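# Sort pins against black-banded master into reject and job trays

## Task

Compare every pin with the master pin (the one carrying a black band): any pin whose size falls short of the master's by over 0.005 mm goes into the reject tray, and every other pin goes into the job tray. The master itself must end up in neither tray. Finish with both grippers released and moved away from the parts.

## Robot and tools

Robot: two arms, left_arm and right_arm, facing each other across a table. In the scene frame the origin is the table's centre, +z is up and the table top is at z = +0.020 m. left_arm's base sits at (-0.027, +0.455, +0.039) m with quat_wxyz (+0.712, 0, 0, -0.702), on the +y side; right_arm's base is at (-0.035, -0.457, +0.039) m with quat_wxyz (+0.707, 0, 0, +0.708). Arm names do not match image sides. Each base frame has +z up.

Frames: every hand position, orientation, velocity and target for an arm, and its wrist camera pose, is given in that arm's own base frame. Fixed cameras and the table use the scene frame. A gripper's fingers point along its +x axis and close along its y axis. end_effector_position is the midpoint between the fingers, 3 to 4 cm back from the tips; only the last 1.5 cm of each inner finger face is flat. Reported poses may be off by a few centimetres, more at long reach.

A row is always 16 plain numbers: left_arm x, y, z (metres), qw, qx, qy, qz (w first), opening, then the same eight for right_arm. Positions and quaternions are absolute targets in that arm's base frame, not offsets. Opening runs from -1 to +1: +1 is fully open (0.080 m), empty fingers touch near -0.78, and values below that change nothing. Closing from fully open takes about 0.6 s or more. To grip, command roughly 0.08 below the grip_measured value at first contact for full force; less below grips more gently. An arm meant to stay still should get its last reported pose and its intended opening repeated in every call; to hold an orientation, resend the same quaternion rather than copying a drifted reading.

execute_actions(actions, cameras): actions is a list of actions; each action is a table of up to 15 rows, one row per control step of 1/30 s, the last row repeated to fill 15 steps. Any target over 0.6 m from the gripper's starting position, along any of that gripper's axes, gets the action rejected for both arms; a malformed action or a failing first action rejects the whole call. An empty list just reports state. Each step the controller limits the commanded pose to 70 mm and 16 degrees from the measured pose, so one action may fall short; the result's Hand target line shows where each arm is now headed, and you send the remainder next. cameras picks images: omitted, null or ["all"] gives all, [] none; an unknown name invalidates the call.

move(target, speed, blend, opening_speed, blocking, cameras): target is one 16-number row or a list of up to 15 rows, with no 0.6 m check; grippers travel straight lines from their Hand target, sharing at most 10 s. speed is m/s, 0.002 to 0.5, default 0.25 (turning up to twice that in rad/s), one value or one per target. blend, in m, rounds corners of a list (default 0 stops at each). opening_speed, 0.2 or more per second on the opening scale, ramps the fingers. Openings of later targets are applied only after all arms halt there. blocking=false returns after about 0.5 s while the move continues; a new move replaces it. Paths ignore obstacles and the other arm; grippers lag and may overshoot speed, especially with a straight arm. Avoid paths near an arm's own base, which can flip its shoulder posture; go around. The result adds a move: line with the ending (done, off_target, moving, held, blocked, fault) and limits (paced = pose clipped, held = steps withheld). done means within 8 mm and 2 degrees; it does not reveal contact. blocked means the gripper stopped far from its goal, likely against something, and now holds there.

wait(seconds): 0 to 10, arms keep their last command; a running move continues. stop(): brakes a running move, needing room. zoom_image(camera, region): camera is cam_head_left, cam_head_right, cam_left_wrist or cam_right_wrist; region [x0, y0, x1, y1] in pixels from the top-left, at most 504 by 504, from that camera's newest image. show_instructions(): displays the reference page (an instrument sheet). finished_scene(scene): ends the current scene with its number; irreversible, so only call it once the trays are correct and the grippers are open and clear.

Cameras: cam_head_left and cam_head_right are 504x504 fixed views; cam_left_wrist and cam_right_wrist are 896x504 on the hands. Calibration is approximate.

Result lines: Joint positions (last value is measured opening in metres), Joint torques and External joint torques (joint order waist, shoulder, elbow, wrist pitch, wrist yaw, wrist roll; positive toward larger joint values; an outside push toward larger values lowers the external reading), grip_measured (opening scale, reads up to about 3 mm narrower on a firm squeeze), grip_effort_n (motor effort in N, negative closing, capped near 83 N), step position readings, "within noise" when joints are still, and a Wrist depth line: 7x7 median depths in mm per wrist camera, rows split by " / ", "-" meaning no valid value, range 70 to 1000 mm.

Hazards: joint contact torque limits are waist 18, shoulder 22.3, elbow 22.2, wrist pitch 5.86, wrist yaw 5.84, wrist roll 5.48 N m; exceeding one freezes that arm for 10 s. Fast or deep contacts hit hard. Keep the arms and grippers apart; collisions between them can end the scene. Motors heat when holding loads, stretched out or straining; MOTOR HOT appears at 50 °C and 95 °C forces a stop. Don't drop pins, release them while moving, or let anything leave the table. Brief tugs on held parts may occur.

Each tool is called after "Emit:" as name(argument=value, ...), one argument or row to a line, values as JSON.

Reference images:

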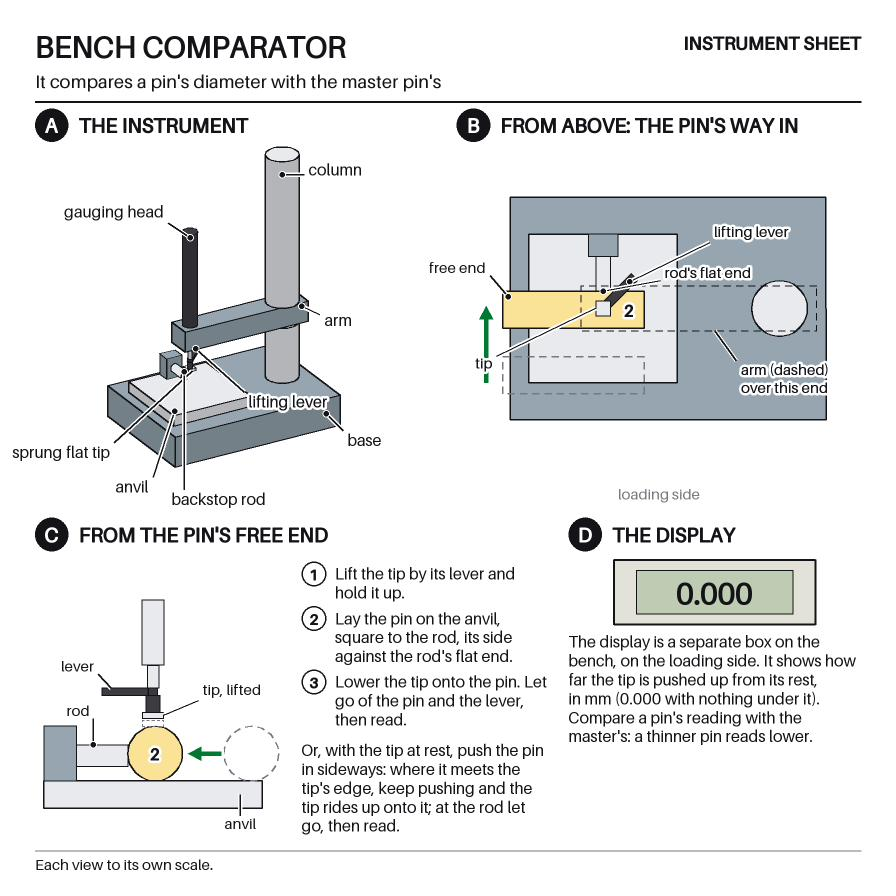

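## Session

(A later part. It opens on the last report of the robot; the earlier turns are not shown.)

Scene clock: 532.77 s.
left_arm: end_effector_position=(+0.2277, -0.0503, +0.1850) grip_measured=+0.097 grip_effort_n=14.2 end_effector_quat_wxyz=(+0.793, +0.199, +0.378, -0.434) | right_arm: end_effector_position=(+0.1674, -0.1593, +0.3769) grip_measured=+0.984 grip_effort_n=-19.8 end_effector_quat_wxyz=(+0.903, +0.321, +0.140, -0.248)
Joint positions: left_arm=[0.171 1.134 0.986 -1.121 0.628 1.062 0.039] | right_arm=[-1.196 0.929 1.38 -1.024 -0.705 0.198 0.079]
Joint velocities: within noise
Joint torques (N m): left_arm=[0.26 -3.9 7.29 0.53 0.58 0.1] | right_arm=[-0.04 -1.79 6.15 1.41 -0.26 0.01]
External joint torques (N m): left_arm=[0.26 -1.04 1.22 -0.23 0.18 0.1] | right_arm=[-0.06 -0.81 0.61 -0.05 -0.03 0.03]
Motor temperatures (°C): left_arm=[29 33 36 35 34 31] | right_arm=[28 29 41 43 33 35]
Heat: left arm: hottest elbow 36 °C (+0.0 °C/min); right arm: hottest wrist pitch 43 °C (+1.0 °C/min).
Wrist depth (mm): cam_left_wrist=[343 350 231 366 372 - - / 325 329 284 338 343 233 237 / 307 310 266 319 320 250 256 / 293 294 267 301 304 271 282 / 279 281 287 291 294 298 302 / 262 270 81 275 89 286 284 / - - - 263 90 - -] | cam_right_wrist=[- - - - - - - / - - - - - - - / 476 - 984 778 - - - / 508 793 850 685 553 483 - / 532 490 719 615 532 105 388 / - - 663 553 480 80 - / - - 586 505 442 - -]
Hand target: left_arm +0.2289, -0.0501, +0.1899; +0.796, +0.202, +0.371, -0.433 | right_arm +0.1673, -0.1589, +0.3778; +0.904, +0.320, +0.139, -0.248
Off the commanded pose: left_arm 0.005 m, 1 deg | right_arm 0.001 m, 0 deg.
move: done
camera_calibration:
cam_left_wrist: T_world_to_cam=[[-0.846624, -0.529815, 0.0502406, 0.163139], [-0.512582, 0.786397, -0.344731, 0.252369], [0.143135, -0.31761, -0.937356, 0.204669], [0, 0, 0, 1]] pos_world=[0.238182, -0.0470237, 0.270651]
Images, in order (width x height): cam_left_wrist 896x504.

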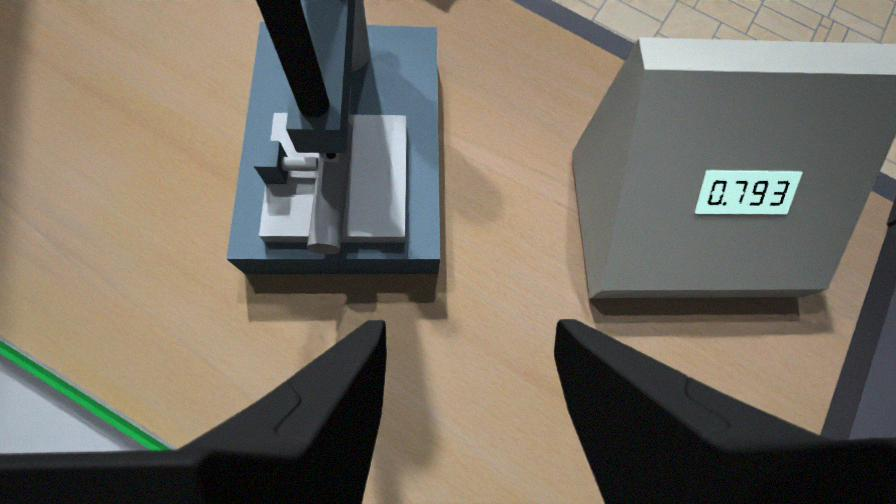

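Emit:
move(
  target=[
    [0.2965, -0.038, 0.11, 0.7965, 0.2017, 0.3714, -0.4325, 0.0, 0.1673, -0.1589, 0.3778, 0.904, 0.320, 0.139, -0.248, 0.98],
    [0.321, -0.0840, 0.0475, 0.7965, 0.2017, 0.3714, -0.4325, 0.0, 0.1673, -0.1589, 0.3778, 0.904, 0.320, 0.139, -0.248, 0.98],
    [0.321, -0.0840, 0.0475, 0.7965, 0.2017, 0.3714, -0.4325, -0.54, 0.1673, -0.1589, 0.3778, 0.904, 0.320, 0.139, -0.248, 0.98],
    [0.2935, -0.102, 0.052, 0.7965, 0.2017, 0.3714, -0.4325, -0.54, 0.1673, -0.1589, 0.3778, 0.904, 0.320, 0.139, -0.248, 0.98],
    [0.2935, -0.102, 0.11, 0.7965, 0.2017, 0.3714, -0.4325, -0.54, 0.1673, -0.1589, 0.3778, 0.904, 0.320, 0.139, -0.248, 0.98],
  ],
  speed=[0.2, 0.1,0.1,0.05,0.1],
  opening_speed=0.8,
  cameras=["cam_left_wrist"],
)

Emit:
move(
  target=[
    [0.26, -0.04, 0.18, 0.7965, 0.2017, 0.3714, -0.4325, -0.54, 0.1673, -0.1589, 0.3778, 0.904, 0.320, 0.139, -0.248, 0.98],
    [0.29, 0.08, 0.17, 0.9063, 0, 0.4226, 0, -0.54, 0.1673, -0.1589, 0.3778, 0.904, 0.320, 0.139, -0.248, 0.98],
    [0.38, 0.223, 0.10, 0.9063, 0, 0.4226, 0, -0.54, 0.1673, -0.1589, 0.3778, 0.904, 0.320, 0.139, -0.248, 0.98],
  ],
  speed=0.25,
  blend=[0.02,0.05,0],
  cameras=["cam_left_wrist"],
)

Scene clock: 547.70 s.
left_arm: end_effector_position=(+0.2895, -0.1009, +0.1018) grip_measured=-0.473 grip_effort_n=-83.5 end_effector_quat_wxyz=(+0.792, +0.196, +0.383, -0.434) | right_arm: end_effector_position=(+0.1674, -0.1593, +0.3769) grip_measured=+0.984 grip_effort_n=-20.2 end_effector_quat_wxyz=(+0.903, +0.321, +0.140, -0.248)
Joint positions: left_arm=[-0.084 1.393 0.814 -0.543 0.532 0.777 0.014] | right_arm=[-1.196 0.929 1.38 -1.024 -0.705 0.198 0.079]
Joint velocities: within noise
Joint torques (N m): left_arm=[-0.26 -6.71 7.74 0.9 0.31 0.01] | right_arm=[-0.03 -1.8 6.13 1.41 -0.26 0.01]
External joint torques (N m): left_arm=[-0.27 -2.03 1.76 -0.06 -0.01 0.01] | right_arm=[0 -0.9 0.69 -0.03 -0.05 0.03]
Motor temperatures (°C): left_arm=[29 33 36 35 34 31] | right_arm=[28 29 41 43 33 35]
Heat: left arm: hottest elbow 36 °C (-1.0 °C/min); right arm: hottest wrist pitch 43 °C (+0.0 °C/min).
Wrist depth (mm): cam_left_wrist=[238 - 121 217 260 266 - / 225 227 92 204 244 251 148 / 213 215 110 175 230 229 148 / 202 200 165 107 218 214 148 / 193 167 160 100 208 207 155 / 184 184 - 96 81 199 169 / - - - 183 - - -] | cam_right_wrist=[- - - - - - - / - - - - - - - / 657 - - 783 - - - / 496 802 861 690 553 484 - / 482 527 714 603 531 105 387 / - - 659 550 484 80 - / - - 584 503 442 - -]
Hand target: left_arm +0.2934, -0.1020, +0.1100; +0.796, +0.202, +0.371, -0.432 | right_arm +0.1673, -0.1589, +0.3778; +0.904, +0.320, +0.139, -0.248
Off the commanded pose: left_arm 0.009 m, 2 deg | right_arm 0.001 m, 0 deg.
move: off_target (left_arm)
camera_calibration:
cam_left_wrist: T_world_to_cam=[[-0.845203, -0.531292, 0.0579758, 0.191454], [-0.517202, 0.785774, -0.339206, 0.295835], [0.134661, -0.316683, -0.938924, 0.104436], [0, 0, 0, 1]] pos_world=[0.30076, -0.097669, 0.187307]
Images, in order (width x height): cam_left_wrist 896x504.

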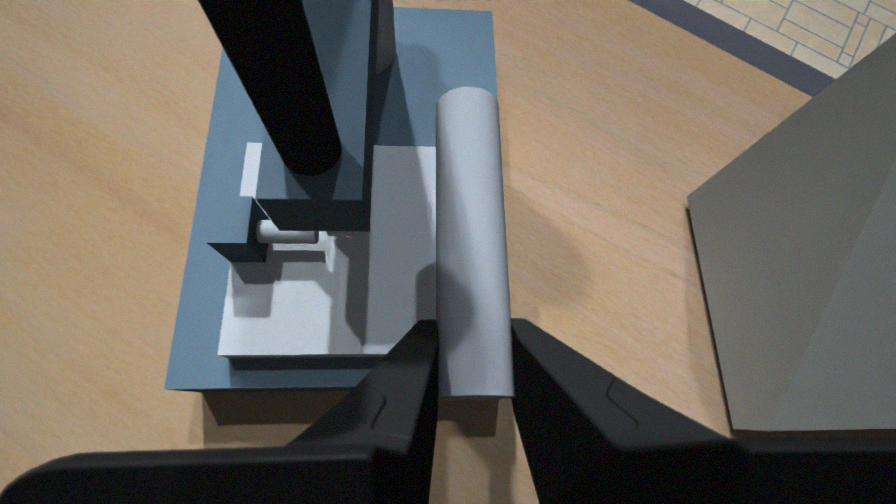

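Scene clock: 551.50 s.
left_arm: end_effector_position=(+0.3759, +0.2211, +0.0960) grip_measured=-0.473 grip_effort_n=-83.5 end_effector_quat_wxyz=(+0.903, -0.003, +0.429, +0.002) | right_arm: end_effector_position=(+0.1674, -0.1593, +0.3769) grip_measured=+0.984 grip_effort_n=-20.2 end_effector_quat_wxyz=(+0.903, +0.321, +0.140, -0.248)
Joint positions: left_arm=[0.667 1.819 1.215 -0.396 0.4 0.54 0.014] | right_arm=[-1.196 0.929 1.38 -1.024 -0.705 0.198 0.079]
Joint velocities: within noise
Joint torques (N m): left_arm=[0.01 -8.53 7.89 1.13 0.53 0.1] | right_arm=[-0.03 -1.79 6.14 1.41 -0.26 0.01]
External joint torques (N m): left_arm=[0 -0.49 1.73 -0.03 0.3 0.1] | right_arm=[-0.04 -0.87 0.63 -0.05 -0.04 0.03]
Motor temperatures (°C): left_arm=[29 33 36 35 34 31] | right_arm=[28 29 41 43 33 35]
Heat: left arm: hottest elbow 36 °C (+0.0 °C/min); right arm: hottest wrist pitch 43 °C (+0.0 °C/min).
Wrist depth (mm): cam_left_wrist=[211 226 234 237 246 250 256 / 198 217 221 212 227 228 235 / 190 205 206 116 216 220 222 / 190 195 197 107 204 207 209 / 185 185 186 100 194 196 199 / 174 177 - 96 81 188 190 / - - - 173 - - -] | cam_right_wrist=[- - - - - - - / 511 501 472 - - - - / 612 - 507 712 - - - / - 798 850 648 551 487 - / - 829 718 601 534 106 388 / - - 647 552 485 80 - / - - 578 498 441 - -]
Hand target: left_arm +0.3800, +0.2230, +0.1001; +0.906, +0.000, +0.422, +0.000 | right_arm +0.1673, -0.1589, +0.3778; +0.904, +0.320, +0.139, -0.248
Off the commanded pose: left_arm 0.006 m, 1 deg | right_arm 0.001 m, 0 deg.
move: done
camera_calibration:
cam_left_wrist: T_world_to_cam=[[-0.0106672, -0.99913, 0.0403249, 0.227346], [-0.9399, -0.0037453, -0.341431, 0.419236], [0.341284, -0.0415434, -0.939042, 0.0508516], [0, 0, 0, 1]] pos_world=[0.37911, 0.230831, 0.181724]
Images, in order (width x height): cam_left_wrist 896x504.

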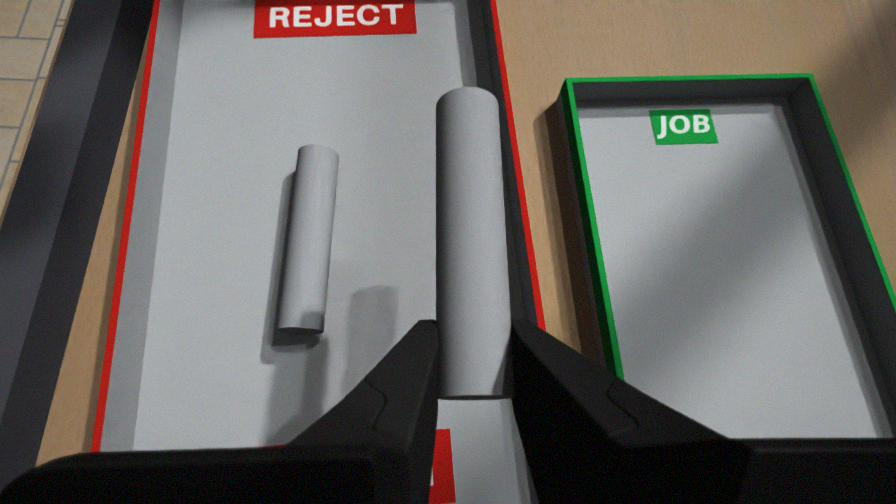

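Emit:
move(
  target=[
    [0.40, 0.236, 0.06, 0.9063, 0, 0.4226, 0, -0.54, 0.1673, -0.1589, 0.3778, 0.904, 0.320, 0.139, -0.248, 0.98],
    [0.40, 0.236, 0.019, 0.9063, 0, 0.4226, 0, -0.54, 0.1673, -0.1589, 0.3778, 0.904, 0.320, 0.139, -0.248, 0.98],
  ],
  speed=[0.1,0.08],
  cameras=["cam_left_wrist"],
)

Scene clock: 559.00 s.
left_arm: end_effector_position=(+0.4003, +0.2389, +0.0228) grip_measured=-0.473 grip_effort_n=-83.5 end_effector_quat_wxyz=(+0.907, +0.003, +0.421, +0.004) | right_arm: end_effector_position=(+0.1674, -0.1593, +0.3769) grip_measured=+0.984 grip_effort_n=-20.2 end_effector_quat_wxyz=(+0.903, +0.321, +0.140, -0.248)
Joint positions: left_arm=[0.664 2.045 1.195 -0.129 0.401 0.54 0.014] | right_arm=[-1.196 0.929 1.38 -1.024 -0.705 0.198 0.079]
Joint velocities: within noise
Joint torques (N m): left_arm=[-0.29 -9.65 4.61 1.4 0.4 -0.05] | right_arm=[-0.04 -1.79 6.14 1.41 -0.26 0.01]
External joint torques (N m): left_arm=[-0.34 -0.57 -0.99 0.21 0.17 -0.06] | right_arm=[-0.02 -0.83 0.66 -0.04 -0.05 0.03]
Motor temperatures (°C): left_arm=[29 33 37 36 35 31] | right_arm=[28 29 41 43 33 35]
Heat: left arm: hottest elbow 37 °C (+1.0 °C/min); right arm: hottest wrist pitch 43 °C (+0.0 °C/min).
Wrist depth (mm): cam_left_wrist=[140 143 145 148 147 150 152 / 134 136 134 138 140 142 144 / 128 128 114 129 132 134 136 / - 120 113 107 125 122 128 / 115 115 115 101 119 120 119 / - 110 - 96 81 115 114 / - - - 105 - - -] | cam_right_wrist=[- - - - - - - / - - - - - - - / - 677 524 661 - - - / - 823 851 581 556 484 - / - 829 712 582 526 105 386 / - - 659 548 489 80 - / - - 585 502 443 - -]
Hand target: left_arm +0.4000, +0.2360, +0.0190; +0.906, +0.000, +0.423, +0.000 | right_arm +0.1673, -0.1589, +0.3778; +0.904, +0.320, +0.139, -0.248
Off the commanded pose: left_arm 0.005 m, 1 deg | right_arm 0.001 m, 0 deg.
move: done
camera_calibration:
cam_left_wrist: T_world_to_cam=[[-0.0137379, -0.999536, 0.0271872, 0.249952], [-0.93396, 0.00311638, -0.357365, 0.413597], [0.357114, -0.0303012, -0.933569, -0.0346124], [0, 0, 0, 1]] pos_world=[0.402078, 0.247498, 0.108697]
Images, in order (width x height): cam_left_wrist 896x504.

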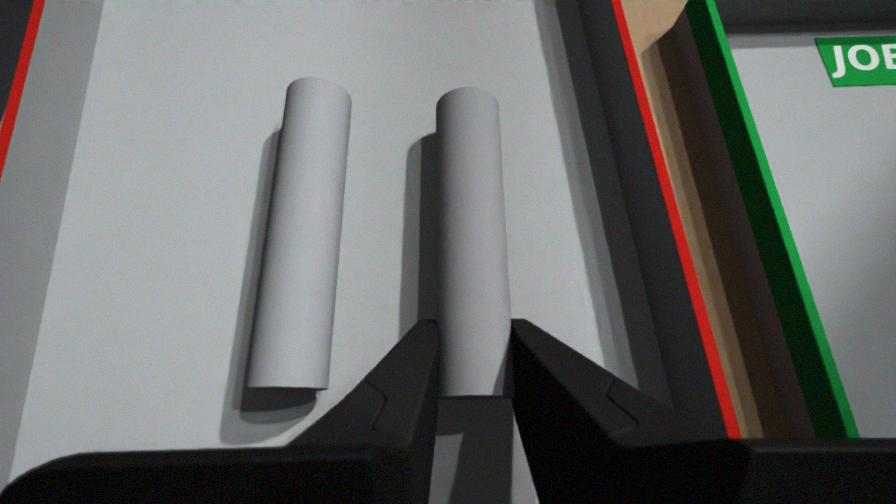

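Emit:
move(
  target=[
    [0.40, 0.236, 0.0175, 0.9063, 0, 0.4226, 0, -0.54, 0.1673, -0.1589, 0.3778, 0.904, 0.320, 0.139, -0.248, 0.98],
    [0.40, 0.236, 0.0175, 0.9063, 0, 0.4226, 0, -0.15, 0.1673, -0.1589, 0.3778, 0.904, 0.320, 0.139, -0.248, 0.98],
    [0.355, 0.236, 0.075, 0.9063, 0, 0.4226, 0, 0.1, 0.1673, -0.1589, 0.3778, 0.904, 0.320, 0.139, -0.248, 0.98],
    [0.28, 0.15, 0.17, 0.8373, -0.1617, 0.3904, 0.3468, 0.1, 0.1673, -0.1589, 0.3778, 0.904, 0.320, 0.139, -0.248, 0.98],
    [0.17, 0.155, 0.11, 0.5068, -0.3503, 0.2363, 0.7513, 0.1, 0.1673, -0.1589, 0.3778, 0.904, 0.320, 0.139, -0.248, 0.98],
  ],
  speed=[0.05,0.1,0.15,0.35,0.35],
  opening_speed=0.8,
  blend=[0,0,0.0,0.04,0],
  cameras=["cam_left_wrist","cam_head_left"],
)

Scene clock: 573.13 s.
left_arm: end_effector_position=(+0.1706, +0.1539, +0.1105) grip_measured=+0.097 grip_effort_n=13.7 end_effector_quat_wxyz=(+0.509, -0.353, +0.236, +0.749) | right_arm: end_effector_position=(+0.1674, -0.1593, +0.3769) grip_measured=+0.984 grip_effort_n=-19.8 end_effector_quat_wxyz=(+0.903, +0.321, +0.140, -0.248)
Joint positions: left_arm=[0.303 1.407 0.885 -1.106 -0.691 -1.669 0.039] | right_arm=[-1.196 0.929 1.38 -1.024 -0.705 0.198 0.079]
Joint velocities: within noise
Joint torques (N m): left_arm=[0.3 -3.85 5.38 -0.04 -0.62 -0.06] | right_arm=[-0.03 -1.79 6.14 1.41 -0.26 0.01]
External joint torques (N m): left_arm=[0.31 0.27 0 -0.24 -0.17 -0.06] | right_arm=[-0.04 -0.82 0.64 -0.03 -0.04 0.03]
Motor temperatures (°C): left_arm=[29 35 36 37 34 31] | right_arm=[28 29 41 43 33 35]
Heat: left arm: hottest wrist pitch 37 °C (+3.0 °C/min); right arm: hottest wrist pitch 43 °C (+0.0 °C/min).
Wrist depth (mm): cam_left_wrist=[262 242 251 273 264 263 - / 243 226 251 257 261 262 250 / 210 215 238 240 245 248 252 / 199 210 225 225 230 235 235 / 189 208 213 215 219 221 223 / 183 202 81 204 90 210 211 / - - - 195 91 - -] | cam_right_wrist=[- - - - - - - / - - - - - - - / 515 608 - 791 - - - / - 508 787 691 557 488 - / - 823 717 605 535 105 386 / - - 661 546 482 80 - / - - 584 498 441 - -]
Hand target: left_arm +0.1699, +0.1550, +0.1100; +0.507, -0.350, +0.236, +0.751 | right_arm +0.1673, -0.1589, +0.3778; +0.904, +0.320, +0.139, -0.248
Off the commanded pose: left_arm 0.001 m, 1 deg | right_arm 0.001 m, 0 deg.
move: done
camera_calibration:
cam_left_wrist: T_world_to_cam=[[0.934578, 0.353212, 0.0424847, -0.212257], [0.345073, -0.870975, -0.349753, 0.146135], [-0.0865337, 0.341532, -0.935878, 0.145423], [0, 0, 0, 1]] pos_world=[0.160527, 0.152585, 0.196227]
Images, in order (width x height): cam_head_left 504x504, cam_left_wrist 896x504.

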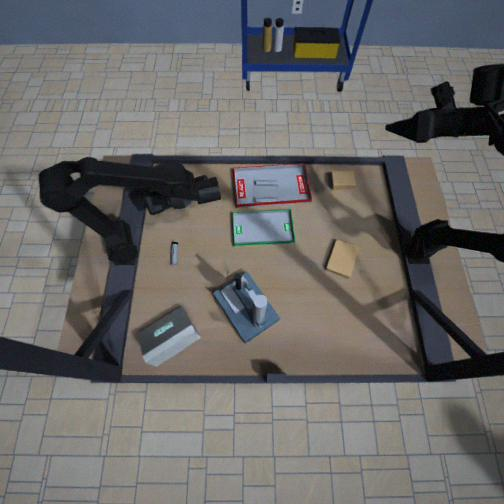

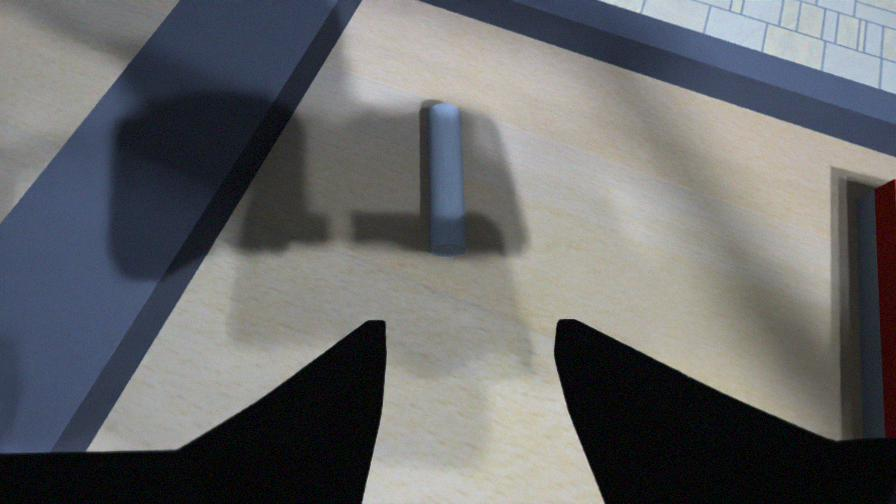

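Emit:
move(
  target=[
    [0.154, 0.192, 0.055, 0.5068, -0.3503, 0.2363, 0.7513, 0.2, 0.1673, -0.1589, 0.3778, 0.904, 0.320, 0.139, -0.248, 0.98],
    [0.1450, 0.2195, 0.0125, 0.5068, -0.3503, 0.2363, 0.7513, 0.2, 0.1673, -0.1589, 0.3778, 0.904, 0.320, 0.139, -0.248, 0.98],
  ],
  speed=[0.12,0.07],
  cameras=["cam_left_wrist"],
)

Scene clock: 580.43 s.
left_arm: end_effector_position=(+0.1483, +0.2215, +0.0168) grip_measured=+0.197 grip_effort_n=14.7 end_effector_quat_wxyz=(+0.511, -0.351, +0.229, +0.751) | right_arm: end_effector_position=(+0.1674, -0.1593, +0.3769) grip_measured=+0.984 grip_effort_n=-20.2 end_effector_quat_wxyz=(+0.903, +0.321, +0.140, -0.248)
Joint positions: left_arm=[0.618 1.587 0.608 -0.381 -0.679 -1.267 0.044] | right_arm=[-1.196 0.929 1.38 -1.024 -0.705 0.198 0.079]
Joint velocities: within noise
Joint torques (N m): left_arm=[0.28 -4.5 3.41 0.66 -0.3 0.11] | right_arm=[-0.03 -1.79 6.15 1.42 -0.26 0.01]
External joint torques (N m): left_arm=[0.3 0.22 -1.19 0.05 0.14 0.11] | right_arm=[-0.02 -0.92 0.69 -0.03 -0.04 0.03]
Motor temperatures (°C): left_arm=[29 35 36 36 35 31] | right_arm=[28 29 41 43 33 35]
Heat: left arm: hottest elbow 36 °C (+0.0 °C/min); right arm: hottest wrist pitch 43 °C (+0.0 °C/min).
Wrist depth (mm): cam_left_wrist=[122 136 152 154 157 157 148 / 117 137 142 145 147 149 152 / 124 130 133 133 137 140 142 / 122 124 125 125 130 132 134 / 115 117 119 118 122 124 126 / 110 112 80 112 112 82 120 / - - 106 108 108 76 -] | cam_right_wrist=[- - - - - - - / - - - - - - - / 571 608 892 769 - - - / - 741 743 690 555 484 - / - 830 713 605 531 105 388 / - - 657 551 482 80 - / - - 583 504 438 - -]
Hand target: left_arm +0.1449, +0.2194, +0.0126; +0.507, -0.350, +0.236, +0.751 | right_arm +0.1673, -0.1589, +0.3778; +0.904, +0.320, +0.139, -0.248
Off the commanded pose: left_arm 0.006 m, 1 deg | right_arm 0.001 m, 0 deg.
move: done
camera_calibration:
cam_left_wrist: T_world_to_cam=[[0.932648, 0.357004, 0.0521066, -0.212015], [0.350834, -0.863725, -0.361792, 0.177622], [-0.0841554, 0.355706, -0.930801, 0.0291241], [0, 0, 0, 1]] pos_world=[0.13787, 0.218747, 0.102418]
Images, in order (width x height): cam_left_wrist 896x504.

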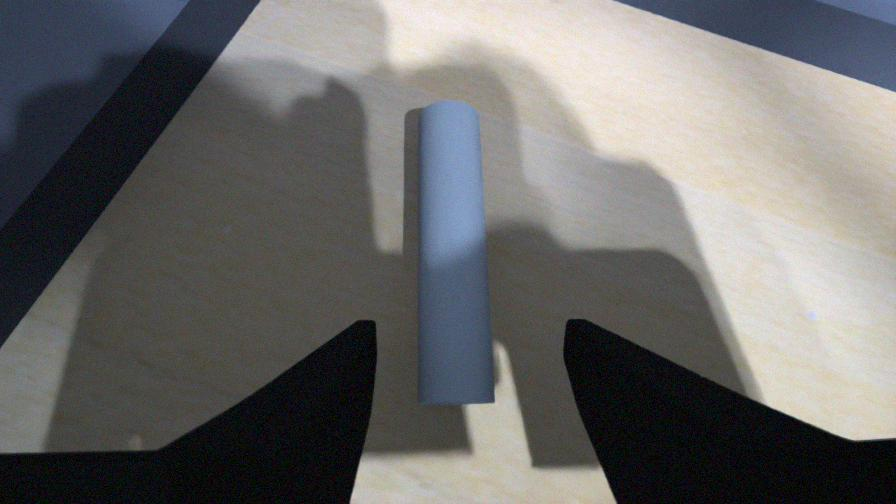

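Emit:
move(
  target=[
    [0.1410, 0.2178, 0.0085, 0.5068, -0.3503, 0.2363, 0.7513, 0.2, 0.1673, -0.1589, 0.3778, 0.904, 0.320, 0.139, -0.248, 0.98],
    [0.1410, 0.2178, 0.0085, 0.5068, -0.3503, 0.2363, 0.7513, -0.54, 0.1673, -0.1589, 0.3778, 0.904, 0.320, 0.139, -0.248, 0.98],
    [0.1410, 0.2178, 0.06, 0.5068, -0.3503, 0.2363, 0.7513, -0.54, 0.1673, -0.1589, 0.3778, 0.904, 0.320, 0.139, -0.248, 0.98],
  ],
  speed=[0.07,0.07,0.1],
  opening_speed=0.8,
  cameras=["cam_left_wrist"],
)

Scene clock: 591.63 s.
left_arm: end_effector_position=(+0.1380, +0.2147, +0.0541) grip_measured=-0.473 grip_effort_n=-83.5 end_effector_quat_wxyz=(+0.503, -0.347, +0.247, +0.752) | right_arm: end_effector_position=(+0.1674, -0.1593, +0.3769) grip_measured=+0.984 grip_effort_n=-20.7 end_effector_quat_wxyz=(+0.903, +0.321, +0.140, -0.248)
Joint positions: left_arm=[0.624 1.449 0.673 -0.618 -0.672 -1.259 0.014] | right_arm=[-1.196 0.929 1.38 -1.024 -0.705 0.198 0.079]
Joint velocities: within noise
Joint torques (N m): left_arm=[0.17 -6.15 6.63 0.37 -0.51 0.01] | right_arm=[-0.03 -1.79 6.14 1.41 -0.26 0.01]
External joint torques (N m): left_arm=[0.19 -1.86 1.44 -0.19 -0.08 0.01] | right_arm=[-0.03 -0.91 0.67 -0.04 -0.04 0.03]
Motor temperatures (°C): left_arm=[29 35 36 36 34 31] | right_arm=[28 29 41 43 33 35]
Heat: left arm: hottest elbow 36 °C (+0.0 °C/min); right arm: hottest wrist pitch 43 °C (+0.0 °C/min).
Wrist depth (mm): cam_left_wrist=[196 172 181 200 195 180 - / 161 161 184 185 188 187 179 / 152 154 175 172 178 178 179 / 143 150 166 162 167 168 169 / 136 154 157 99 158 159 160 / 134 149 - 96 81 151 152 / - - - 141 - - -] | cam_right_wrist=[- - - - - - - / - - - - - - - / 580 568 683 780 - - - / - 750 816 681 549 485 - / - 839 713 599 533 106 386 / - - 651 554 480 80 - / - - 591 505 443 - -]
Hand target: left_arm +0.1409, +0.2177, +0.0599; +0.507, -0.350, +0.236, +0.751 | right_arm +0.1673, -0.1589, +0.3778; +0.904, +0.320, +0.139, -0.248
Off the commanded pose: left_arm 0.007 m, 1 deg | right_arm 0.001 m, 0 deg.
move: done
camera_calibration:
cam_left_wrist: T_world_to_cam=[[0.934469, 0.355708, 0.0154491, -0.199859], [0.338576, -0.874363, -0.347643, 0.192148], [-0.110151, 0.330092, -0.9375, 0.0748702], [0, 0, 0, 1]] pos_world=[0.129952, 0.214384, 0.140077]
Images, in order (width x height): cam_left_wrist 896x504.

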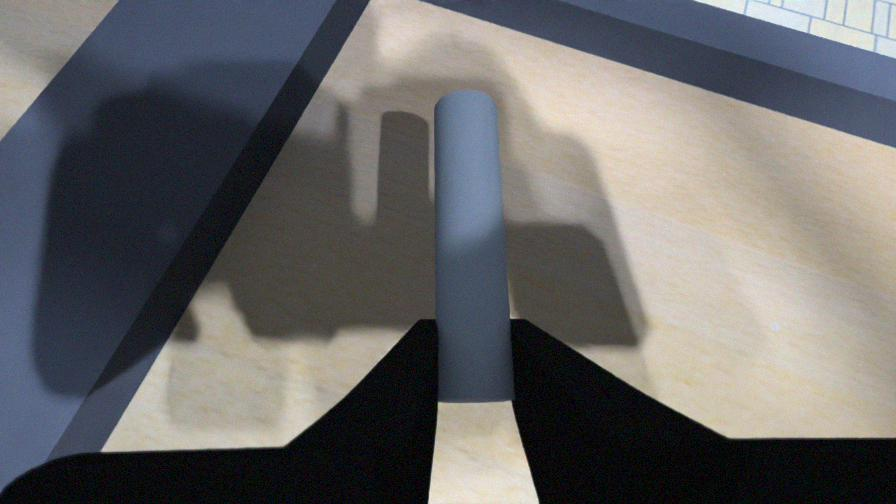

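Emit:
move(
  target=[
    [0.18, 0.16, 0.12, 0.6682, -0.2855, 0.3116, 0.6123, -0.55, 0.1673, -0.1589, 0.3778, 0.904, 0.320, 0.139, -0.248, 0.98],
    [0.25, 0.04, 0.16, 0.9027, 0.0368, 0.4209, -0.0790, -0.55, 0.1673, -0.1589, 0.3778, 0.904, 0.320, 0.139, -0.248, 0.98],
    [0.28, -0.075, 0.12, 0.7965, 0.2017, 0.3714, -0.4325, -0.55, 0.1673, -0.1589, 0.3778, 0.904, 0.320, 0.139, -0.248, 0.98],
  ],
  speed=[0.2,0.3,0.3],
  blend=[0.02,0.03,0],
  cameras=["cam_left_wrist"],
)

Scene clock: 601.40 s.
left_arm: end_effector_position=(+0.2761, -0.0728, +0.1148) grip_measured=-0.472 grip_effort_n=-83.5 end_effector_quat_wxyz=(+0.795, +0.200, +0.381, -0.429) | right_arm: end_effector_position=(+0.1674, -0.1593, +0.3769) grip_measured=+0.984 grip_effort_n=-20.2 end_effector_quat_wxyz=(+0.903, +0.321, +0.140, -0.248)
Joint positions: left_arm=[0.031 1.321 0.819 -0.671 0.57 0.894 0.014] | right_arm=[-1.196 0.929 1.38 -1.024 -0.705 0.198 0.079]
Joint velocities: within noise
Joint torques (N m): left_arm=[-0.29 -4.39 7.79 0.96 0.71 0.11] | right_arm=[-0.03 -1.8 6.13 1.42 -0.26 0.01]
External joint torques (N m): left_arm=[-0.33 -0.21 1.71 0.05 0.37 0.1] | right_arm=[-0.03 -0.92 0.7 -0.02 -0.04 0.03]
Motor temperatures (°C): left_arm=[29 34 37 36 34 31] | right_arm=[28 29 41 43 33 35]
Heat: left arm: hottest elbow 37 °C (+1.0 °C/min); right arm: hottest wrist pitch 43 °C (+0.0 °C/min).
Wrist depth (mm): cam_left_wrist=[256 262 119 233 276 282 148 / 243 244 139 141 260 260 156 / 230 233 185 115 245 225 165 / 218 219 185 182 232 224 177 / 207 209 208 99 221 219 192 / 199 202 - 96 81 214 217 / - - - 196 - - -] | cam_right_wrist=[- - - - - - - / - - - - - - - / 655 - 999 774 - - - / 491 767 849 690 555 480 - / - 453 712 595 525 105 391 / - - 647 550 482 80 - / - - 581 497 442 - -]
Hand target: left_arm +0.2799, -0.0750, +0.1200; +0.797, +0.202, +0.371, -0.432 | right_arm +0.1673, -0.1589, +0.3778; +0.904, +0.320, +0.139, -0.248
Off the commanded pose: left_arm 0.007 m, 1 deg | right_arm 0.001 m, 0 deg.
move: done
camera_calibration:
cam_left_wrist: T_world_to_cam=[[-0.841709, -0.537963, 0.0460528, 0.19421], [-0.519643, 0.783968, -0.339654, 0.271812], [0.146618, -0.309821, -0.939422, 0.124646], [0, 0, 0, 1]] pos_world=[0.286438, -0.0699961, 0.200473]
Images, in order (width x height): cam_left_wrist 896x504.

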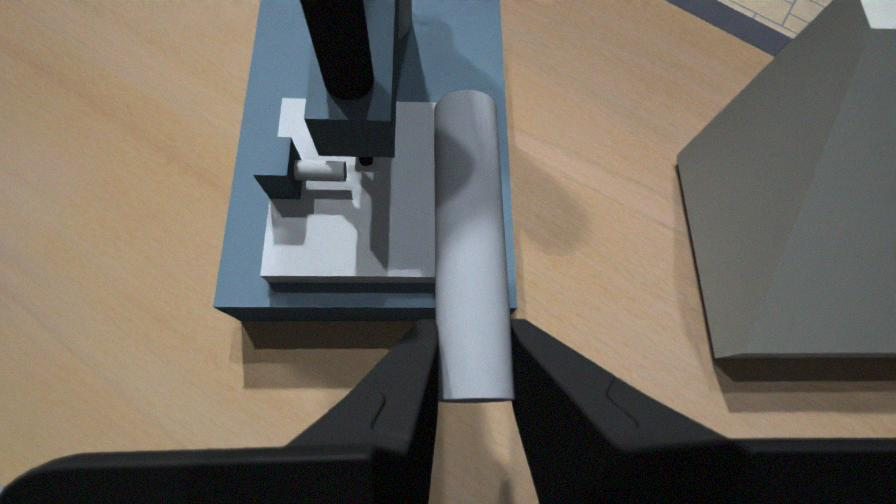

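Emit:
move(
  target=[
    [0.298, -0.0985, 0.085, 0.7965, 0.2017, 0.3714, -0.4325, -0.55, 0.1673, -0.1589, 0.3778, 0.904, 0.320, 0.139, -0.248, 0.98],
    [0.298, -0.0985, 0.0505, 0.7965, 0.2017, 0.3714, -0.4325, -0.55, 0.1673, -0.1589, 0.3778, 0.904, 0.320, 0.139, -0.248, 0.98],
    [0.3325, -0.0755, 0.0505, 0.7965, 0.2017, 0.3714, -0.4325, -0.55, 0.1673, -0.1589, 0.3778, 0.904, 0.320, 0.139, -0.248, 0.98],
  ],
  speed=[0.1,0.06,0.03],
  cameras=["cam_left_wrist"],
)

Scene clock: 607.83 s.
left_arm: end_effector_position=(+0.3261, -0.0826, +0.0539) grip_measured=-0.472 grip_effort_n=-83.5 end_effector_quat_wxyz=(+0.794, +0.198, +0.365, -0.444) | right_arm: end_effector_position=(+0.1674, -0.1593, +0.3769) grip_measured=+0.984 grip_effort_n=-20.2 end_effector_quat_wxyz=(+0.903, +0.321, +0.140, -0.248)
Joint positions: left_arm=[0.006 1.632 0.816 -0.338 0.597 0.889 0.014] | right_arm=[-1.196 0.929 1.38 -1.024 -0.705 0.198 0.079]
Joint velocities: within noise
Joint torques (N m): left_arm=[1.23 -4.26 6.88 1.31 -0.32 0.05] | right_arm=[-0.03 -1.79 6.14 1.41 -0.26 0.01]
External joint torques (N m): left_arm=[1.24 1.64 1.46 0.39 -0.69 0.05] | right_arm=[-0.02 -0.88 0.66 -0.04 -0.05 0.03]
Motor temperatures (°C): left_arm=[29 34 37 36 35 31] | right_arm=[28 29 41 43 33 35]
Heat: left arm: hottest elbow 37 °C (+1.0 °C/min); right arm: hottest wrist pitch 43 °C (+0.0 °C/min).
Wrist depth (mm): cam_left_wrist=[190 193 159 - 168 209 214 / 179 182 146 - 153 195 199 / 168 170 110 109 133 182 183 / 158 159 122 121 125 171 174 / 151 152 116 101 118 162 164 / 142 143 118 96 76 153 156 / - - - 140 - - -] | cam_right_wrist=[- - - - - - - / - - - - - - - / 632 - 985 774 - - - / 508 765 856 690 550 483 - / - 497 703 597 538 105 388 / - - 633 547 481 80 - / - - 578 503 441 - -]
Hand target: left_arm +0.3321, -0.0755, +0.0506; +0.796, +0.202, +0.371, -0.433 | right_arm +0.1673, -0.1589, +0.3778; +0.904, +0.320, +0.139, -0.248
Off the commanded pose: left_arm 0.010 m, 2 deg | right_arm 0.001 m, 0 deg.
move: off_target (left_arm)
camera_calibration:
cam_left_wrist: T_world_to_cam=[[-0.858799, -0.510193, 0.0465581, 0.241623], [-0.489461, 0.790257, -0.368676, 0.277041], [0.151303, -0.339407, -0.928391, 0.0524574], [0, 0, 0, 1]] pos_world=[0.33517, -0.077855, 0.13959]
Images, in order (width x height): cam_left_wrist 896x504.

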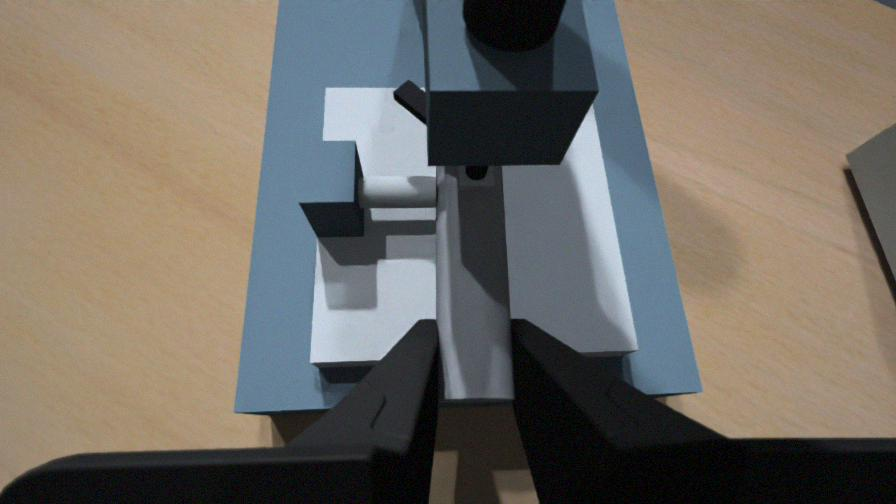

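Emit:
move(
  target=[
    [0.3255, -0.0828, 0.0515, 0.7965, 0.2017, 0.3714, -0.4325, -0.55, 0.1673, -0.1589, 0.3778, 0.904, 0.320, 0.139, -0.248, 0.98],
    [0.3255, -0.0828, 0.0515, 0.7965, 0.2017, 0.3714, -0.4325, -0.1, 0.1673, -0.1589, 0.3778, 0.904, 0.320, 0.139, -0.248, 0.98],
    [0.2985, -0.037, 0.114, 0.7965, 0.2017, 0.3714, -0.4325, -0.1, 0.1673, -0.1589, 0.3778, 0.904, 0.320, 0.139, -0.248, 0.98],
    [0.229, -0.05, 0.19, 0.7965, 0.2017, 0.3714, -0.4325, -0.1, 0.1673, -0.1589, 0.3778, 0.904, 0.320, 0.139, -0.248, 0.98],
  ],
  speed=[0.03,0.03,0.15,0.25],
  opening_speed=0.6,
  cameras=["cam_left_wrist"],
)

Emit:
zoom_image(
  camera="cam_left_wrist",
  region=[680, 150, 820, 230],
)

Scene clock: 616.80 s.
left_arm: end_effector_position=(+0.2277, -0.0503, +0.1850) grip_measured=-0.103 grip_effort_n=14.2 end_effector_quat_wxyz=(+0.793, +0.199, +0.378, -0.434) | right_arm: end_effector_position=(+0.1674, -0.1593, +0.3769) grip_measured=+0.984 grip_effort_n=-19.8 end_effector_quat_wxyz=(+0.903, +0.321, +0.140, -0.248)
Joint positions: left_arm=[0.171 1.134 0.986 -1.121 0.628 1.062 0.03] | right_arm=[-1.196 0.929 1.38 -1.024 -0.705 0.198 0.079]
Joint velocities: within noise
Joint torques (N m): left_arm=[0.28 -3.89 7.3 0.53 0.57 0.11] | right_arm=[-0.03 -1.79 6.14 1.41 -0.26 0.01]
External joint torques (N m): left_arm=[0.29 -1.06 1.22 -0.24 0.17 0.1] | right_arm=[-0.03 -0.91 0.71 -0.03 -0.05 0.03]
Motor temperatures (°C): left_arm=[29 34 37 36 34 31] | right_arm=[28 29 41 43 33 35]
Heat: left arm: hottest elbow 37 °C (+1.0 °C/min); right arm: hottest wrist pitch 43 °C (+0.0 °C/min).
Wrist depth (mm): cam_left_wrist=[343 350 231 367 374 - - / 325 329 283 337 343 233 237 / 308 311 265 318 321 250 255 / 292 293 269 301 303 270 281 / 278 282 287 291 297 298 300 / 261 270 - 276 82 289 283 / - - - 262 81 - -] | cam_right_wrist=[- - - - - - - / - - - - - - - / 479 - - 785 - - - / 509 796 864 683 549 484 - / 526 492 712 600 533 105 387 / - - 653 554 484 80 - / - - 589 500 441 - -]
Hand target: left_arm +0.2290, -0.0500, +0.1899; +0.796, +0.202, +0.372, -0.432 | right_arm +0.1673, -0.1589, +0.3778; +0.904, +0.320, +0.139, -0.248
Off the commanded pose: left_arm 0.005 m, 1 deg | right_arm 0.001 m, 0 deg.
move: done
camera_calibration:
cam_left_wrist: T_world_to_cam=[[-0.846624, -0.529815, 0.0502406, 0.163139], [-0.512582, 0.786397, -0.344731, 0.252369], [0.143135, -0.31761, -0.937356, 0.204669], [0, 0, 0, 1]] pos_world=[0.238182, -0.0470237, 0.270651]
Images, in order (width x height): cam_left_wrist 896x504.

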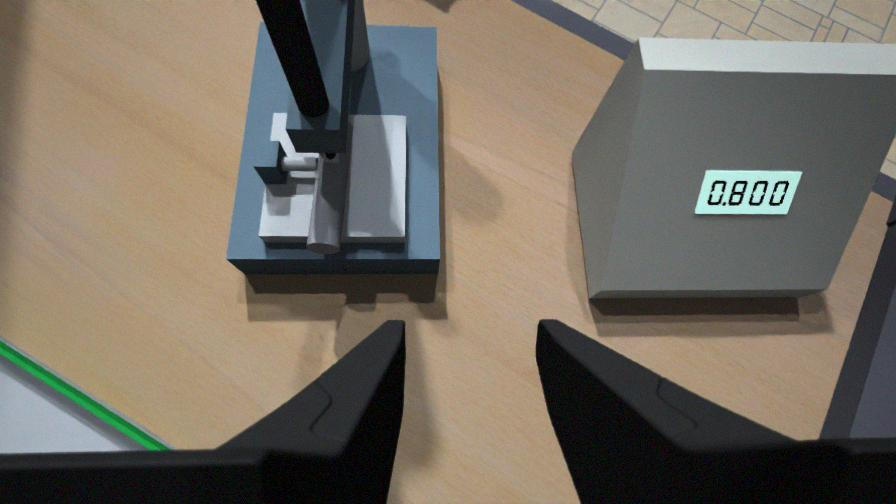

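Scaled by 3.600 from the camera's 896x504 image, which has a finer 1280x720 frame.

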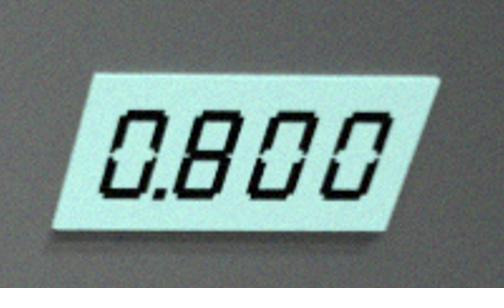

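Emit:
move(
  target=[
    [0.2965, -0.038, 0.11, 0.7965, 0.2017, 0.3714, -0.4325, 0.0, 0.1673, -0.1589, 0.3778, 0.904, 0.320, 0.139, -0.248, 0.98],
    [0.321, -0.0840, 0.0475, 0.7965, 0.2017, 0.3714, -0.4325, 0.0, 0.1673, -0.1589, 0.3778, 0.904, 0.320, 0.139, -0.248, 0.98],
    [0.321, -0.0840, 0.0475, 0.7965, 0.2017, 0.3714, -0.4325, -0.55, 0.1673, -0.1589, 0.3778, 0.904, 0.320, 0.139, -0.248, 0.98],
    [0.2935, -0.102, 0.052, 0.7965, 0.2017, 0.3714, -0.4325, -0.55, 0.1673, -0.1589, 0.3778, 0.904, 0.320, 0.139, -0.248, 0.98],
    [0.2935, -0.102, 0.11, 0.7965, 0.2017, 0.3714, -0.4325, -0.55, 0.1673, -0.1589, 0.3778, 0.904, 0.320, 0.139, -0.248, 0.98],
  ],
  speed=[0.2, 0.1,0.1,0.05,0.1],
  opening_speed=0.8,
  cameras=["cam_left_wrist"],
)

Emit:
move(
  target=[
    [0.26, -0.04, 0.16, 0.7965, 0.2017, 0.3714, -0.4325, -0.55, 0.1673, -0.1589, 0.3778, 0.904, 0.320, 0.139, -0.248, 0.98],
    [0.375, 0.097, 0.10, 0.9063, 0, 0.4226, 0, -0.55, 0.1673, -0.1589, 0.3778, 0.904, 0.320, 0.139, -0.248, 0.98],
  ],
  speed=0.25,
  blend=[0.02,0],
  cameras=["cam_left_wrist"],
)

Scene clock: 633.10 s.
left_arm: end_effector_position=(+0.2895, -0.1009, +0.1019) grip_measured=-0.474 grip_effort_n=-83.5 end_effector_quat_wxyz=(+0.792, +0.196, +0.382, -0.434) | right_arm: end_effector_position=(+0.1674, -0.1593, +0.3769) grip_measured=+0.984 grip_effort_n=-20.2 end_effector_quat_wxyz=(+0.903, +0.321, +0.140, -0.248)
Joint positions: left_arm=[-0.084 1.392 0.814 -0.543 0.532 0.777 0.014] | right_arm=[-1.196 0.929 1.38 -1.024 -0.705 0.198 0.079]
Joint velocities: within noise
Joint torques (N m): left_arm=[-0.26 -6.67 7.71 0.9 0.31 0.01] | right_arm=[-0.03 -1.8 6.14 1.41 -0.26 0.01]
External joint torques (N m): left_arm=[-0.24 -1.93 1.61 -0.1 -0.02 0.01] | right_arm=[-0.03 -0.8 0.62 -0.04 -0.04 0.03]
Motor temperatures (°C): left_arm=[29 33 37 36 35 31] | right_arm=[28 29 41 43 33 35]
Heat: left arm: hottest elbow 37 °C (+1.0 °C/min); right arm: hottest wrist pitch 43 °C (+0.0 °C/min).
Wrist depth (mm): cam_left_wrist=[238 - 121 217 259 267 - / 224 226 92 202 245 251 148 / 213 215 110 116 231 230 148 / 202 200 166 112 218 214 148 / 193 167 160 99 208 207 156 / 184 184 - 97 81 200 169 / - - - 183 - - -] | cam_right_wrist=[- - - - - - - / - - - - - - - / 651 - 983 773 - - - / 495 813 846 692 553 484 - / 482 528 721 604 532 106 389 / - - 658 556 483 80 - / - - 585 503 445 - -]
Hand target: left_arm +0.2934, -0.1020, +0.1100; +0.797, +0.202, +0.371, -0.432 | right_arm +0.1673, -0.1589, +0.3778; +0.904, +0.320, +0.139, -0.248
Off the commanded pose: left_arm 0.009 m, 2 deg | right_arm 0.001 m, 0 deg.
move: off_target (left_arm)
camera_calibration:
cam_left_wrist: T_world_to_cam=[[-0.845225, -0.53129, 0.0576715, 0.191485], [-0.517073, 0.785763, -0.339427, 0.295856], [0.135018, -0.316713, -0.938863, 0.104423], [0, 0, 0, 1]] pos_world=[0.300728, -0.0976663, 0.187417]
Images, in order (width x height): cam_left_wrist 896x504.

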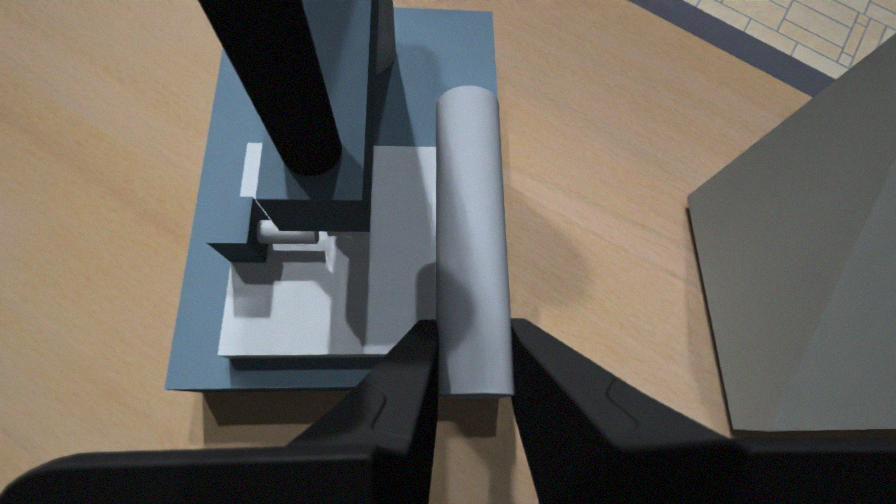

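Scene clock: 635.97 s.
left_arm: end_effector_position=(+0.3699, +0.0939, +0.0948) grip_measured=-0.474 grip_effort_n=-83.5 end_effector_quat_wxyz=(+0.903, -0.002, +0.430, -0.004) | right_arm: end_effector_position=(+0.1674, -0.1593, +0.3769) grip_measured=+0.984 grip_effort_n=-19.8 end_effector_quat_wxyz=(+0.903, +0.321, +0.140, -0.248)
Joint positions: left_arm=[0.334 1.568 0.912 -0.262 0.217 0.263 0.014] | right_arm=[-1.196 0.929 1.38 -1.024 -0.705 0.198 0.079]
Joint velocities: within noise
Joint torques (N m): left_arm=[0.16 -6.58 7.97 1.56 -0.03 -0.05] | right_arm=[-0.03 -1.8 6.14 1.41 -0.26 0.01]
External joint torques (N m): left_arm=[0.17 -0.42 1.82 0.29 -0.15 -0.05] | right_arm=[-0.03 -0.8 0.62 -0.04 -0.04 0.03]
Motor temperatures (°C): left_arm=[29 34 37 36 34 31] | right_arm=[28 29 41 43 33 35]
Heat: left arm: hottest elbow 37 °C (+1.0 °C/min); right arm: hottest wrist pitch 43 °C (+0.0 °C/min).
Wrist depth (mm): cam_left_wrist=[229 229 239 243 247 251 256 / 215 218 222 221 231 237 240 / 204 201 209 114 218 223 227 / 195 186 198 111 206 211 215 / 185 182 189 99 196 200 203 / 177 177 - 97 81 191 191 / - - - 173 - - -] | cam_right_wrist=[- - - - - - - / - - - - - - - / 512 - 985 780 - - - / - 484 752 689 556 484 - / - 806 530 599 529 105 387 / - - 661 545 487 80 - / - - 581 499 443 - -]
Hand target: left_arm +0.3749, +0.0970, +0.1001; +0.906, +0.000, +0.423, +0.000 | right_arm +0.1673, -0.1589, +0.3778; +0.904, +0.320, +0.139, -0.248
Off the commanded pose: left_arm 0.008 m, 1 deg | right_arm 0.001 m, 0 deg.
move: done
camera_calibration:
cam_left_wrist: T_world_to_cam=[[-0.0231802, -0.998744, 0.0444218, 0.104378], [-0.940652, 0.00674041, -0.339305, 0.411794], [0.338579, -0.0496506, -0.939627, 0.0482717], [0, 0, 0, 1]] pos_world=[0.37343, 0.103868, 0.180444]
Images, in order (width x height): cam_left_wrist 896x504.

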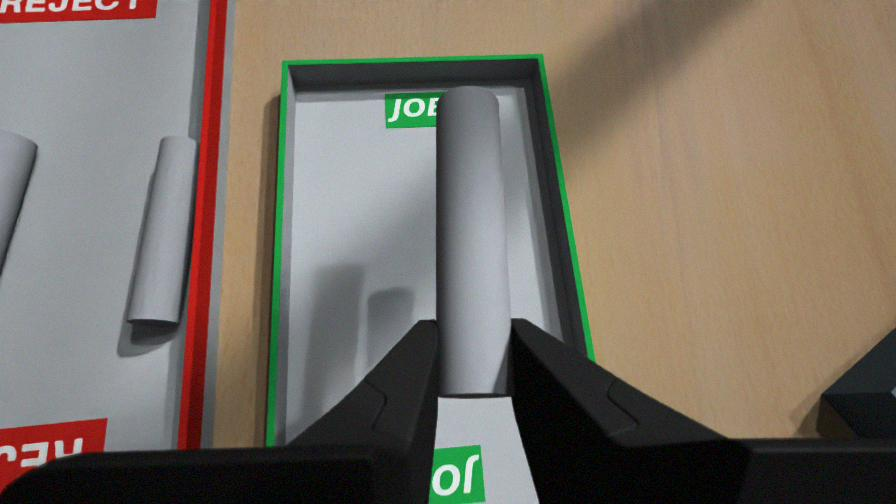

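Emit:
move(
  target=[
    [0.39, 0.104, 0.06, 0.9063, 0, 0.4226, 0, -0.55, 0.1673, -0.1589, 0.3778, 0.904, 0.320, 0.139, -0.248, 0.98],
    [0.39, 0.104, 0.018, 0.9063, 0, 0.4226, 0, -0.55, 0.1673, -0.1589, 0.3778, 0.904, 0.320, 0.139, -0.248, 0.98],
  ],
  speed=[0.1,0.07],
  cameras=["cam_left_wrist"],
)

Scene clock: 640.77 s.
left_arm: end_effector_position=(+0.3918, +0.1031, +0.0209) grip_measured=-0.474 grip_effort_n=-83.5 end_effector_quat_wxyz=(+0.907, +0.000, +0.420, -0.001) | right_arm: end_effector_position=(+0.1674, -0.1593, +0.3769) grip_measured=+0.984 grip_effort_n=-19.8 end_effector_quat_wxyz=(+0.903, +0.321, +0.140, -0.248)
Joint positions: left_arm=[0.337 1.817 0.832 0.088 0.217 0.263 0.014] | right_arm=[-1.196 0.929 1.38 -1.024 -0.705 0.198 0.079]
Joint velocities: within noise
Joint torques (N m): left_arm=[0.28 -7.58 4.4 1.56 0.09 0.08] | right_arm=[-0.03 -1.8 6.13 1.41 -0.26 0.01]
External joint torques (N m): left_arm=[0.3 -0.4 -0.93 0.24 -0.03 0.08] | right_arm=[-0.02 -0.85 0.6 -0.06 -0.04 0.03]
Motor temperatures (°C): left_arm=[29 34 37 37 34 31] | right_arm=[28 29 42 43 33 35]
Heat: left arm: hottest elbow 37 °C (+1.0 °C/min); right arm: hottest wrist pitch 43 °C (+0.0 °C/min).
Wrist depth (mm): cam_left_wrist=[141 143 147 149 150 157 159 / - 137 139 137 142 145 150 / 111 128 129 118 133 137 140 / 109 122 123 122 126 128 132 / 108 116 118 100 120 119 125 / - 109 - 101 81 111 118 / - - - 106 - - -] | cam_right_wrist=[- - - - - - - / - - - - - - - / 513 - 991 782 - - - / - 531 749 672 556 482 - / - 809 499 584 532 105 386 / - - 623 547 484 80 - / - - 584 500 442 - -]
Hand target: left_arm +0.3900, +0.1039, +0.0179; +0.906, +0.000, +0.423, +0.000 | right_arm +0.1673, -0.1589, +0.3778; +0.904, +0.320, +0.139, -0.248
Off the commanded pose: left_arm 0.004 m, 0 deg | right_arm 0.001 m, 0 deg.
move: done
camera_calibration:
cam_left_wrist: T_world_to_cam=[[-0.019926, -0.999119, 0.0369387, 0.11627], [-0.933385, 0.00534832, -0.358838, 0.40493], [0.358324, -0.0416283, -0.932669, -0.0367444], [0, 0, 0, 1]] pos_world=[0.393438, 0.112472, 0.106739]
Images, in order (width x height): cam_left_wrist 896x504.

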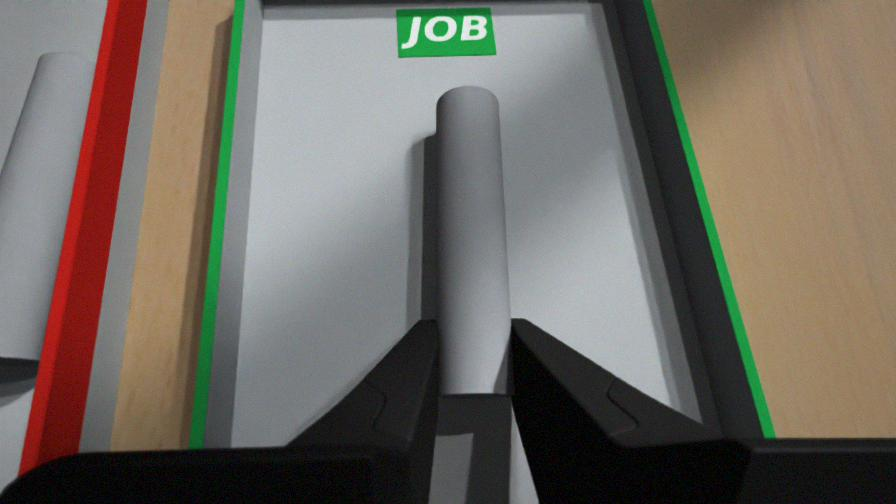

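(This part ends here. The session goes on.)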